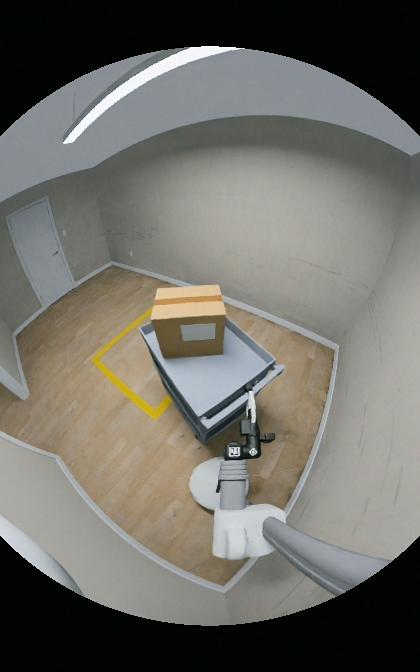

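{"method": "move", "body": {
  "blocking": false,
  "r1": {"base":{"rotate_rad":0.25},"pace":"slow"},
  "cameras": []
}}

{"method": "wait", "body": {
  "seconds": 3,
  "cameras": ["r1_head_camera","r1_head_left_camera"]
}}

Scene clock: 811.20 s.
move: r1 moving
r1.base_odometry: x=-0.399 y=-0.103 heading=+0.241
r1.turned_by_wheels: +0.124
r1.turned_by_imu: +0.123
r1.base_tilt: forward=-1.6 right=+1.3
r1.lidar_m: 0.28 0.28 2.42 1.09 0.85 0.83 0.76 0.59 0.60 0.63 0.98 0.45
r1.base_status: rotate_rad moving
r1.joint_positions: lift_m=+0.680 arm_m=+0.000 wrist_yaw_rad=-0.010 wrist_pitch_rad=+0.002 wrist_roll_rad=+1.568 gripper_m=-0.019
r1.joint_status: not commanded
r1.measured_speeds: translate_m=-0.001 strafe_m=+0.000 rotate_rad=+0.483 lift_m=+0.000 arm_m=+0.000 wrist_yaw_rad=-0.054 wrist_pitch_rad=+0.000 wrist_roll_rad=+0.000
r1.motor_effort: lift_m=+17(17) arm_m=+0(4) wheel_0=-12(12) wheel_1=-5(6) wheel_2=-13(13)
r1.servo_current: wrist_yaw_rad=85(85) wrist_pitch_rad=46(46) wrist_roll_rad=46(65) gripper_m=46(52)
r1.hand_pose: x=+0.4584 y=-0.0903 z=+0.8577 quat_wxyz=(+0.708, +0.706, -0.003, -0.004)
r1.wrist_depth_mm: - - - 293 - 1499 1182 / - - - 255 347 349 1138 / - - - 226 314 1537 1229 / - - - 202 276 1708 - / - - - 246 249 1921 - / - - 198 185 228 - - / - 430 430 143 203 - -
r2.base_odometry: x=-2.551 y=-2.590 heading=-0.442
r2.turned_by_wheels: +0.000
r2.turned_by_imu: +0.000
r2.base_tilt: forward=-0.6 right=+0.0
r2.lidar_m: 0.39 3.90 4.95 2.79 1.65 1.44 1.45 1.00 0.86 0.84 0.49 0.44
r2.base_status: not commanded
r2.joint_positions: lift_m=+0.930 arm_m=+0.000 wrist_yaw_rad=+0.027 wrist_pitch_rad=+0.002 wrist_roll_rad=+0.000 gripper_m=-0.029
r2.joint_status: not commanded
r2.measured_speeds: all 0
r2.motor_effort: lift_m=+21(21) arm_m=-5(6) wheel_0=+10(10) wheel_1=+1(1) wheel_2=+14(14)
r2.servo_current: wrist_yaw_rad=182(195) wrist_pitch_rad=33(46) wrist_roll_rad=46(59) gripper_m=98(98)
r2.contact_limits: translate_m 0.4
r2.hand_pose: x=+0.4617 y=-0.0795 z=+1.1075 quat_wxyz=(+1.000, +0.000, +0.001, +0.014)
r2.wrist_depth_mm: - - - 173 216 197 - / - - - 164 217 196 183 / - - - 172 220 198 185 / - - - 171 220 200 186 / - - - 171 221 200 186 / - - 181 167 213 202 187 / - - - - 221 196 188

Scene clock: 812.00 s.
earlier move: r1 done
r1.base_odometry: x=-0.399 y=-0.102 heading=+0.367
r1.turned_by_wheels: +0.126
r1.turned_by_imu: +0.126
r1.base_tilt: forward=-1.6 right=+1.3
r1.lidar_m: 0.36 0.35 2.42 1.00 0.85 0.85 0.70 0.59 0.59 0.70 1.22 0.45
r1.base_status: done
r1.joint_positions: lift_m=+0.680 arm_m=+0.000 wrist_yaw_rad=-0.002 wrist_pitch_rad=+0.002 wrist_roll_rad=+1.568 gripper_m=-0.019
r1.joint_status: not commanded
r1.measured_speeds: all 0
r1.motor_effort: lift_m=+17(17) arm_m=+4(4) wheel_0=-2(12) wheel_1=-4(6) wheel_2=-1(14)
r1.servo_current: wrist_yaw_rad=33(85) wrist_pitch_rad=46(52) wrist_roll_rad=52(72) gripper_m=52(59)
r1.hand_pose: x=+0.4591 y=-0.0881 z=+0.8577 quat_wxyz=(+0.708, +0.706, +0.000, -0.002)
r1.wrist_depth_mm: - - - 217 293 296 301 / - - - 206 278 1499 1205 / - - - 199 263 1756 - / - - - 191 252 - - / - 574 488 236 240 - - / - 473 208 185 230 - - / - 480 185 156 218 - -
r2.base_odometry: x=-2.551 y=-2.590 heading=-0.442
r2.turned_by_wheels: +0.000
r2.turned_by_imu: +0.000
r2.base_tilt: forward=-0.6 right=+0.0
r2.lidar_m: 0.41 3.90 4.92 2.76 1.66 1.45 1.46 1.01 0.86 0.84 0.53 0.44
r2.base_status: not commanded
r2.joint_positions: lift_m=+0.930 arm_m=+0.000 wrist_yaw_rad=+0.027 wrist_pitch_rad=+0.002 wrist_roll_rad=+0.000 gripper_m=-0.029
r2.joint_status: not commanded
r2.measured_speeds: all 0
r2.on_its_own: wrist_yaw_rad is at rest, and its servo_current (182 mA) is outside its rest range (0 to 104 mA)
r2.motor_effort: lift_m=+21(21) arm_m=-5(6) wheel_0=+9(10) wheel_1=+1(1) wheel_2=+14(14)
r2.servo_current: wrist_yaw_rad=182(195) wrist_pitch_rad=46(46) wrist_roll_rad=39(59) gripper_m=98(98)
r2.contact_limits: translate_m 0.4
r2.hand_pose: x=+0.4617 y=-0.0795 z=+1.1075 quat_wxyz=(+1.000, +0.000, +0.001, +0.014)
r2.wrist_depth_mm: - - - 172 216 197 - / - - - 164 216 196 183 / - - - 171 218 198 185 / - - - 171 220 199 185 / - - - 171 223 200 187 / - - 182 167 213 202 188 / - - - - 221 196 187
wait: 0.80 of 3 s (r1 has come to rest)
Images, in order (width x height): r1_head_camera 420x560, r1_head_left_camera 420x672.

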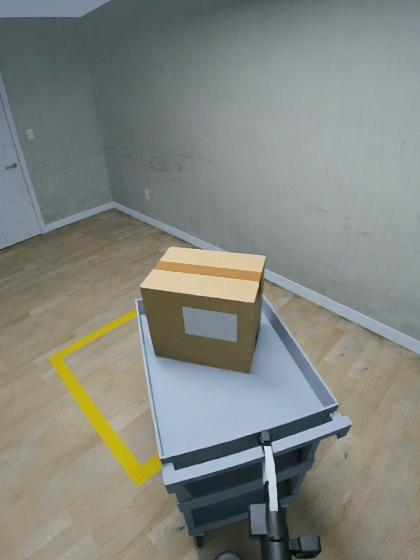

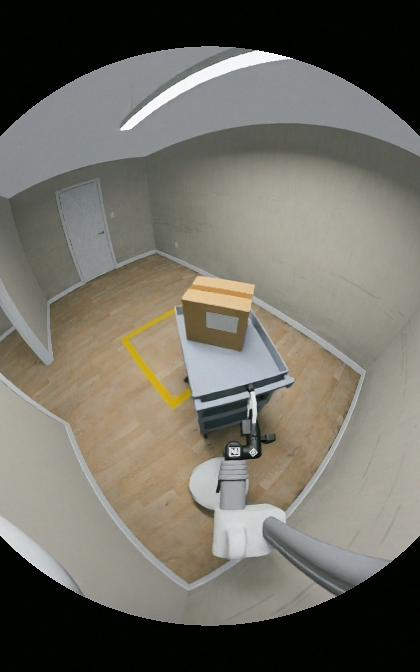

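{"method": "move", "body": {
  "blocking": false,
  "r1": {"base":{"strafe_m":-0.25,"translate_m":0.05},"pace":"slow","contact_limits":{"translate_m":0.4}},
  "cameras": []
}}

{"method": "wait", "body": {
  "seconds": 5,
  "cameras": ["r1_head_camera","r1_head_left_camera"]
}}

Scene clock: 846.37 s.
move: r1 moving
r1.base_odometry: x=-0.392 y=-0.113 heading=+0.367
r1.turned_by_wheels: +0.000
r1.turned_by_imu: +0.000
r1.base_tilt: forward=-1.6 right=+1.3
r1.lidar_m: 0.34 0.33 2.42 1.00 0.85 0.85 0.68 0.57 0.57 0.65 1.22 0.45
r1.base_status: translate_m moving; strafe_m moving
r1.joint_positions: lift_m=+0.680 arm_m=+0.000 wrist_yaw_rad=+0.000 wrist_pitch_rad=+0.002 wrist_roll_rad=+1.568 gripper_m=-0.019
r1.joint_status: not commanded
r1.measured_speeds: translate_m=+0.011 strafe_m=-0.050 rotate_rad=+0.002 lift_m=+0.000 arm_m=+0.000 wrist_yaw_rad=+0.008 wrist_pitch_rad=+0.000 wrist_roll_rad=+0.000
r1.motor_effort: lift_m=+17(17) arm_m=+4(4) wheel_0=+10(10) wheel_1=-3(8) wheel_2=-3(5)
r1.servo_current: wrist_yaw_rad=59(59) wrist_pitch_rad=46(46) wrist_roll_rad=59(59) gripper_m=46(52)
r1.contact_limits: translate_m 0.4
r1.hand_pose: x=+0.4593 y=-0.0874 z=+0.8577 quat_wxyz=(+0.708, +0.706, +0.001, -0.001)
r1.wrist_depth_mm: - - - 216 293 296 300 / - - - 206 278 1499 1205 / - - - 200 263 1756 - / - - - 192 251 842 - / - 574 492 236 240 - - / - 469 459 185 231 - - / - 484 180 156 178 - -
r2.base_odometry: x=-2.551 y=-2.590 heading=-0.442
r2.turned_by_wheels: +0.000
r2.turned_by_imu: +0.000
r2.base_tilt: forward=-0.6 right=+0.0
r2.lidar_m: 0.39 3.92 4.94 2.81 1.64 1.43 1.46 1.00 0.88 0.85 0.53 0.45
r2.base_status: not commanded
r2.joint_positions: lift_m=+0.930 arm_m=+0.000 wrist_yaw_rad=+0.027 wrist_pitch_rad=+0.002 wrist_roll_rad=+0.000 gripper_m=-0.029
r2.joint_status: not commanded
r2.measured_speeds: all 0
r2.motor_effort: lift_m=+21(21) arm_m=-5(6) wheel_0=+10(10) wheel_1=+1(1) wheel_2=+14(14)
r2.servo_current: wrist_yaw_rad=176(182) wrist_pitch_rad=46(46) wrist_roll_rad=52(52) gripper_m=98(104)
r2.contact_limits: translate_m 0.4
r2.hand_pose: x=+0.4617 y=-0.0795 z=+1.1075 quat_wxyz=(+1.000, +0.000, +0.001, +0.014)
r2.wrist_depth_mm: - - - 172 216 197 - / - - - 165 217 196 183 / - - - 171 219 198 185 / - - - 171 220 200 186 / - - - 171 222 200 186 / - - 182 167 213 202 188 / - - - - 221 196 188

Scene clock: 849.63 s.
earlier move: r1 done
r1.base_odometry: x=-0.262 y=-0.318 heading=+0.367
r1.turned_by_wheels: +0.000
r1.turned_by_imu: +0.000
r1.base_tilt: forward=-1.6 right=+1.2
r1.lidar_m: 0.28 0.26 2.65 1.24 1.06 0.91 0.50 0.45 0.46 0.52 0.92 0.46
r1.base_status: done
r1.joint_positions: lift_m=+0.680 arm_m=+0.000 wrist_yaw_rad=+0.003 wrist_pitch_rad=+0.002 wrist_roll_rad=+1.568 gripper_m=-0.019
r1.joint_status: not commanded
r1.measured_speeds: all 0
r1.motor_effort: lift_m=+17(17) arm_m=+0(4) wheel_0=+4(13) wheel_1=-2(8) wheel_2=+2(5)
r1.servo_current: wrist_yaw_rad=46(72) wrist_pitch_rad=52(52) wrist_roll_rad=59(72) gripper_m=39(52)
r1.contact_limits: translate_m 0.4
r1.hand_pose: x=+0.4596 y=-0.0865 z=+0.8577 quat_wxyz=(+0.708, +0.706, +0.002, +0.000)
r1.wrist_depth_mm: - - - - - 1397 1229 / - - - 276 - 1430 1229 / - - - 235 343 1430 436 / - - - 213 297 1808 - / - - - 196 254 1863 - / - - 591 183 232 798 - / - 430 178 147 204 - -
r2.base_odometry: x=-2.551 y=-2.590 heading=-0.442
r2.turned_by_wheels: +0.000
r2.turned_by_imu: +0.000
r2.base_tilt: forward=-0.6 right=+0.0
r2.lidar_m: 0.39 3.91 4.95 2.81 1.66 1.45 1.46 1.02 0.84 0.86 0.53 0.46
r2.base_status: not commanded
r2.joint_positions: lift_m=+0.930 arm_m=+0.000 wrist_yaw_rad=+0.027 wrist_pitch_rad=+0.002 wrist_roll_rad=+0.000 gripper_m=-0.029
r2.joint_status: not commanded
r2.measured_speeds: all 0
r2.on_its_own: wrist_yaw_rad is at rest, and its servo_current (195 mA) is outside its rest range (0 to 104 mA)
r2.motor_effort: lift_m=+21(21) arm_m=-5(6) wheel_0=+10(10) wheel_1=+1(1) wheel_2=+14(14)
r2.servo_current: wrist_yaw_rad=195(195) wrist_pitch_rad=33(46) wrist_roll_rad=52(65) gripper_m=98(104)
r2.contact_limits: translate_m 0.4
r2.hand_pose: x=+0.4617 y=-0.0795 z=+1.1075 quat_wxyz=(+1.000, +0.000, +0.001, +0.014)
r2.wrist_depth_mm: - - - 172 216 197 - / - - - 165 217 196 183 / - - - 171 218 198 184 / - - - 172 219 199 186 / - - - 171 222 200 187 / - - 181 167 213 201 187 / - - - - 221 196 187
wait: 3.27 of 5 s (r1 has come to rest)
Images, in order (width x height): r1_head_camera 420x560, r1_head_left_camera 420x672.

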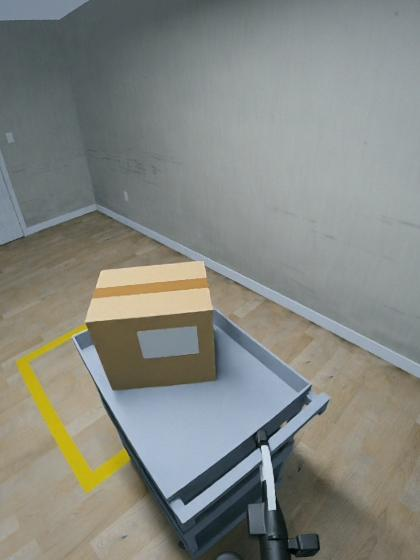

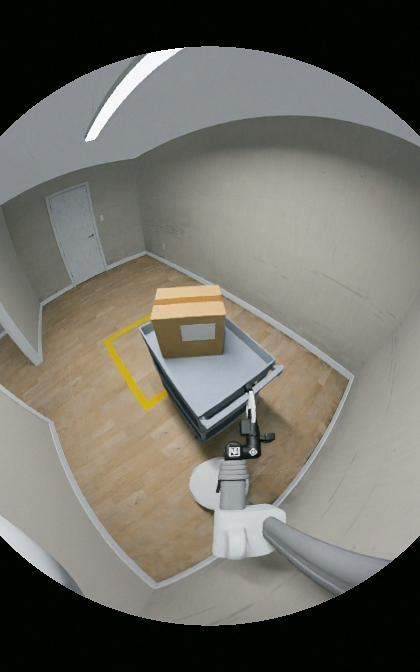

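{"method": "move", "body": {
  "blocking": false,
  "r1": {"base":{"strafe_m":0.2,"translate_m":0.22},"pace":"slow","contact_limits":{"translate_m":0.4}},
  "cameras": []
}}

{"method": "wait", "body": {
  "seconds": 6,
  "cameras": ["r1_head_camera","r1_head_left_camera"]
}}

Scene clock: 860.27 s.
move: r1 moving
r1.base_odometry: x=-0.257 y=-0.306 heading=+0.367
r1.turned_by_wheels: +0.000
r1.turned_by_imu: +0.000
r1.base_tilt: forward=-1.6 right=+1.3
r1.lidar_m: 0.27 0.26 2.61 1.25 1.06 0.92 0.56 0.45 0.44 0.55 0.97 0.48
r1.base_status: translate_m moving; strafe_m moving
r1.joint_positions: lift_m=+0.680 arm_m=+0.000 wrist_yaw_rad=+0.003 wrist_pitch_rad=+0.002 wrist_roll_rad=+1.568 gripper_m=-0.019
r1.joint_status: not commanded
r1.measured_speeds: translate_m=+0.038 strafe_m=+0.033 rotate_rad=+0.001 lift_m=+0.000 arm_m=+0.000 wrist_yaw_rad=+0.000 wrist_pitch_rad=+0.000 wrist_roll_rad=+0.000
r1.motor_effort: lift_m=+17(17) arm_m=-3(4) wheel_0=-2(5) wheel_1=+6(8) wheel_2=-7(8)
r1.servo_current: wrist_yaw_rad=46(59) wrist_pitch_rad=46(46) wrist_roll_rad=46(65) gripper_m=46(52)
r1.contact_limits: translate_m 0.4
r1.hand_pose: x=+0.4595 y=-0.0866 z=+0.8577 quat_wxyz=(+0.708, +0.706, +0.002, +0.000)
r1.wrist_depth_mm: - - - - - - 1229 / - - - 285 - 1499 1229 / - - - 238 347 362 364 / - - - 210 294 1708 1308 / - - - 196 256 1808 - / - - - 183 231 809 - / - 445 181 139 203 - -
r2.base_odometry: x=-2.551 y=-2.590 heading=-0.442
r2.turned_by_wheels: +0.000
r2.turned_by_imu: +0.000
r2.base_tilt: forward=-0.7 right=+0.0
r2.lidar_m: 0.40 3.92 4.92 2.80 1.64 1.44 1.45 0.99 0.86 0.83 0.53 0.46
r2.base_status: not commanded
r2.joint_positions: lift_m=+0.930 arm_m=+0.000 wrist_yaw_rad=+0.027 wrist_pitch_rad=+0.002 wrist_roll_rad=+0.000 gripper_m=-0.029
r2.joint_status: not commanded
r2.measured_speeds: all 0
r2.motor_effort: lift_m=+21(21) arm_m=-5(6) wheel_0=+10(10) wheel_1=+1(1) wheel_2=+14(14)
r2.servo_current: wrist_yaw_rad=176(182) wrist_pitch_rad=46(46) wrist_roll_rad=39(52) gripper_m=91(98)
r2.contact_limits: translate_m 0.4
r2.hand_pose: x=+0.4617 y=-0.0795 z=+1.1075 quat_wxyz=(+1.000, +0.000, +0.001, +0.014)
r2.wrist_depth_mm: - - - 172 216 198 - / - - - 164 217 196 183 / - - - 172 218 198 184 / - - - 171 220 200 186 / - - - 171 222 200 186 / - - 181 167 213 202 188 / - - - - 221 197 188

Scene clock: 863.97 s.
earlier move: r1 done
r1.base_odometry: x=-0.129 y=-0.052 heading=+0.367
r1.turned_by_wheels: -0.001
r1.turned_by_imu: -0.001
r1.base_tilt: forward=-1.6 right=+1.3
r1.lidar_m: 0.31 0.30 2.37 1.28 1.08 1.08 0.87 0.75 0.75 0.86 1.51 0.46
r1.base_status: done
r1.joint_positions: lift_m=+0.680 arm_m=+0.000 wrist_yaw_rad=-0.006 wrist_pitch_rad=+0.002 wrist_roll_rad=+1.568 gripper_m=-0.019
r1.joint_status: not commanded
r1.measured_speeds: all 0
r1.motor_effort: lift_m=+17(17) arm_m=+4(4) wheel_0=-7(11) wheel_1=+1(9) wheel_2=-3(13)
r1.servo_current: wrist_yaw_rad=52(72) wrist_pitch_rad=46(52) wrist_roll_rad=59(72) gripper_m=46(59)
r1.contact_limits: translate_m 0.4
r1.hand_pose: x=+0.4588 y=-0.0890 z=+0.8577 quat_wxyz=(+0.708, +0.706, -0.001, -0.003)
r1.wrist_depth_mm: - - - 273 - - 1205 / - - - 239 330 342 343 / - - - 216 294 1576 1205 / - - - 202 262 1756 - / - - - 240 247 1921 - / - 591 189 185 230 - - / - 442 184 151 208 - -
r2.base_odometry: x=-2.551 y=-2.590 heading=-0.442
r2.turned_by_wheels: +0.000
r2.turned_by_imu: +0.001
r2.base_tilt: forward=-0.6 right=+0.0
r2.lidar_m: 0.40 3.90 4.93 2.79 1.67 1.43 1.45 1.01 0.85 0.85 0.52 0.46
r2.base_status: not commanded
r2.joint_positions: lift_m=+0.930 arm_m=+0.000 wrist_yaw_rad=+0.027 wrist_pitch_rad=+0.002 wrist_roll_rad=+0.000 gripper_m=-0.029
r2.joint_status: not commanded
r2.measured_speeds: all 0
r2.on_its_own: wrist_yaw_rad is at rest, and its servo_current (176 mA) is outside its rest range (0 to 104 mA)
r2.motor_effort: lift_m=+21(21) arm_m=-5(6) wheel_0=+10(10) wheel_1=+1(1) wheel_2=+14(14)
r2.servo_current: wrist_yaw_rad=176(189) wrist_pitch_rad=46(46) wrist_roll_rad=59(59) gripper_m=91(104)
r2.contact_limits: translate_m 0.4
r2.hand_pose: x=+0.4617 y=-0.0795 z=+1.1075 quat_wxyz=(+1.000, +0.000, +0.001, +0.014)
r2.wrist_depth_mm: - - - 173 216 197 - / - - - 165 216 196 183 / - - - 171 218 198 185 / - - - 171 220 199 186 / - - - 171 223 200 187 / - - 182 167 213 202 187 / - - - - 220 196 189
wait: 3.70 of 6 s (r1 has come to rest)
Images, in order (width x height): r1_head_camera 420x560, r1_head_left_camera 420x672.

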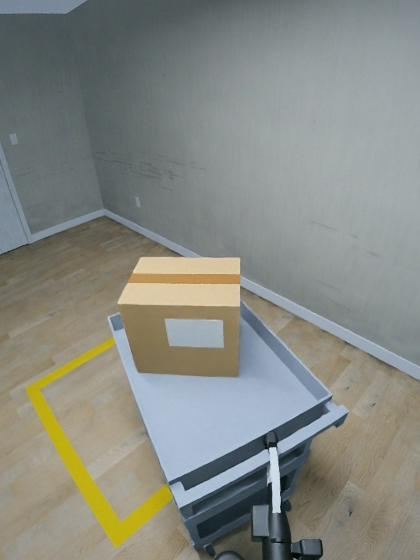

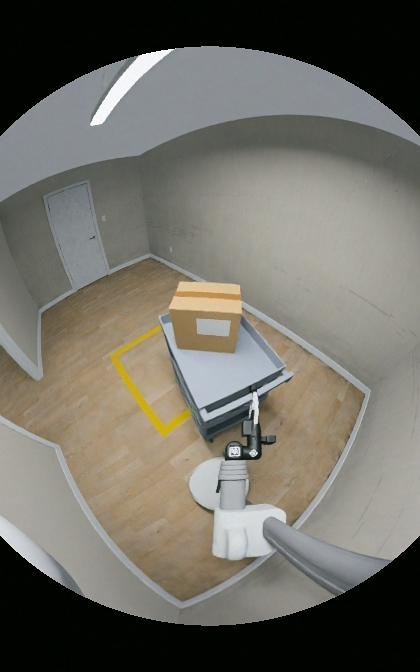

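{"method": "move", "body": {
  "blocking": false,
  "r1": {"base":{"strafe_m":-0.15,"translate_m":0.13},"pace":"slow","contact_limits":{"translate_m":0.4}},
  "cameras": []
}}

{"method": "wait", "body": {
  "seconds": 5,
  "cameras": ["r1_head_camera","r1_head_left_camera"]
}}

Scene clock: 876.33 s.
move: r1 moving
r1.base_odometry: x=-0.118 y=-0.058 heading=+0.366
r1.turned_by_wheels: +0.000
r1.turned_by_imu: +0.000
r1.base_tilt: forward=-1.6 right=+1.3
r1.lidar_m: 0.29 0.31 2.38 1.26 1.08 1.08 0.87 0.74 0.74 0.86 1.52 0.47
r1.base_status: translate_m moving; strafe_m moving
r1.joint_positions: lift_m=+0.680 arm_m=+0.000 wrist_yaw_rad=-0.004 wrist_pitch_rad=+0.002 wrist_roll_rad=+1.568 gripper_m=-0.019
r1.joint_status: not commanded
r1.measured_speeds: translate_m=+0.032 strafe_m=-0.038 rotate_rad=+0.000 lift_m=+0.000 arm_m=+0.000 wrist_yaw_rad=+0.018 wrist_pitch_rad=+0.000 wrist_roll_rad=+0.000
r1.motor_effort: lift_m=+17(17) arm_m=+4(4) wheel_0=+8(8) wheel_1=-5(6) wheel_2=-5(9)
r1.servo_current: wrist_yaw_rad=46(59) wrist_pitch_rad=39(46) wrist_roll_rad=59(65) gripper_m=52(52)
r1.contact_limits: translate_m 0.4
r1.hand_pose: x=+0.4590 y=-0.0884 z=+0.8577 quat_wxyz=(+0.708, +0.706, +0.000, -0.002)
r1.wrist_depth_mm: - - - 274 - - 1205 / - - - 241 329 336 342 / - - - 218 294 1618 1205 / - - - 203 266 1708 - / - - - 240 248 1863 - / - - 208 185 229 - - / - 439 185 152 208 - -
r2.base_odometry: x=-2.551 y=-2.590 heading=-0.442
r2.turned_by_wheels: +0.000
r2.turned_by_imu: +0.000
r2.base_tilt: forward=-0.6 right=+0.0
r2.lidar_m: 0.40 3.91 4.93 2.79 1.67 1.44 1.45 1.00 0.88 0.85 0.52 0.44
r2.base_status: not commanded
r2.joint_positions: lift_m=+0.930 arm_m=+0.000 wrist_yaw_rad=+0.027 wrist_pitch_rad=+0.002 wrist_roll_rad=+0.000 gripper_m=-0.029
r2.joint_status: not commanded
r2.measured_speeds: all 0
r2.motor_effort: lift_m=+21(21) arm_m=-5(6) wheel_0=+10(10) wheel_1=+1(1) wheel_2=+14(14)
r2.servo_current: wrist_yaw_rad=176(189) wrist_pitch_rad=39(46) wrist_roll_rad=46(59) gripper_m=98(104)
r2.contact_limits: translate_m 0.4
r2.hand_pose: x=+0.4617 y=-0.0795 z=+1.1075 quat_wxyz=(+1.000, +0.000, +0.001, +0.014)
r2.wrist_depth_mm: - - - 172 216 198 - / - - - 165 216 196 183 / - - - 171 218 198 184 / - - - 171 220 200 186 / - - - 171 222 200 186 / - - 181 167 213 202 187 / - - - - 221 196 188

Scene clock: 879.10 s.
earlier move: r1 done
r1.base_odometry: x=+0.046 y=-0.145 heading=+0.367
r1.turned_by_wheels: +0.001
r1.turned_by_imu: +0.001
r1.base_tilt: forward=-1.6 right=+1.3
r1.lidar_m: 0.28 0.26 2.63 1.50 1.27 1.27 0.85 0.73 0.72 0.84 1.50 0.50
r1.base_status: done
r1.joint_positions: lift_m=+0.680 arm_m=+0.000 wrist_yaw_rad=+0.003 wrist_pitch_rad=+0.002 wrist_roll_rad=+1.568 gripper_m=-0.019
r1.joint_status: not commanded
r1.measured_speeds: all 0
r1.motor_effort: lift_m=+17(17) arm_m=+4(4) wheel_0=+7(11) wheel_1=-2(6) wheel_2=+2(9)
r1.servo_current: wrist_yaw_rad=46(72) wrist_pitch_rad=39(52) wrist_roll_rad=39(72) gripper_m=46(52)
r1.contact_limits: translate_m 0.4
r1.hand_pose: x=+0.4596 y=-0.0865 z=+0.8577 quat_wxyz=(+0.708, +0.706, +0.002, +0.000)
r1.wrist_depth_mm: - - - - - - 1229 / - - - 293 - - 1205 / - - - 244 355 362 362 / - - - - 291 1661 1281 / - - - 193 258 1808 - / - - - 185 232 1756 - / - 488 178 138 203 - -
r2.base_odometry: x=-2.551 y=-2.590 heading=-0.442
r2.turned_by_wheels: +0.000
r2.turned_by_imu: +0.000
r2.base_tilt: forward=-0.6 right=+0.0
r2.lidar_m: 0.39 3.92 4.95 2.75 1.66 1.44 1.44 1.00 0.87 0.82 0.51 0.43
r2.base_status: not commanded
r2.joint_positions: lift_m=+0.930 arm_m=+0.000 wrist_yaw_rad=+0.027 wrist_pitch_rad=+0.002 wrist_roll_rad=+0.000 gripper_m=-0.029
r2.joint_status: not commanded
r2.measured_speeds: all 0
r2.on_its_own: wrist_yaw_rad is at rest, and its servo_current (176 mA) is outside its rest range (0 to 104 mA)
r2.motor_effort: lift_m=+21(21) arm_m=-5(6) wheel_0=+9(10) wheel_1=+1(1) wheel_2=+14(14)
r2.servo_current: wrist_yaw_rad=176(189) wrist_pitch_rad=33(46) wrist_roll_rad=46(59) gripper_m=98(104)
r2.contact_limits: translate_m 0.4
r2.hand_pose: x=+0.4617 y=-0.0795 z=+1.1075 quat_wxyz=(+1.000, +0.000, +0.001, +0.014)
r2.wrist_depth_mm: - - - 172 216 198 - / - - - 164 217 196 183 / - - - 172 220 198 185 / - - - 171 220 199 186 / - - - 171 221 200 187 / - - 182 167 213 202 187 / - - - - 220 196 189
wait: 2.77 of 5 s (r1 has come to rest)
Images, in order (width x height): r1_head_camera 420x560, r1_head_left_camera 420x672.

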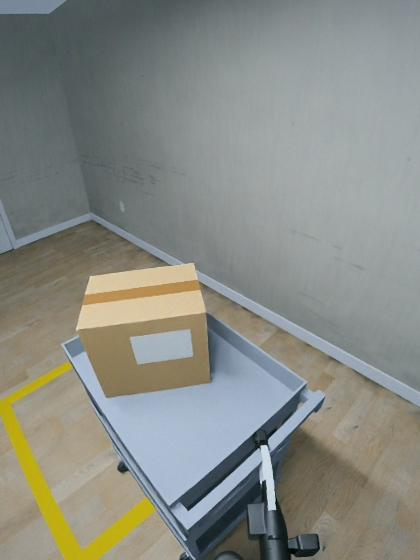

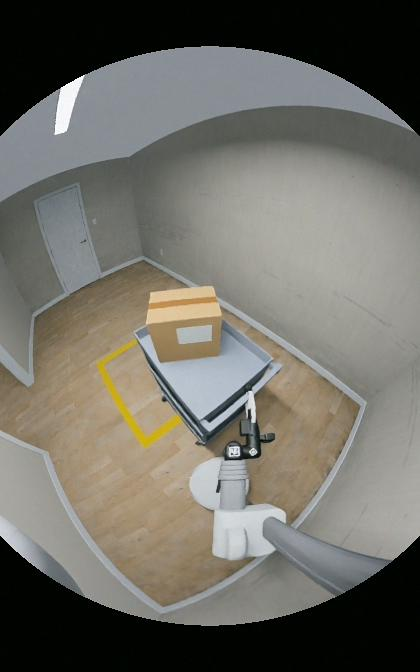

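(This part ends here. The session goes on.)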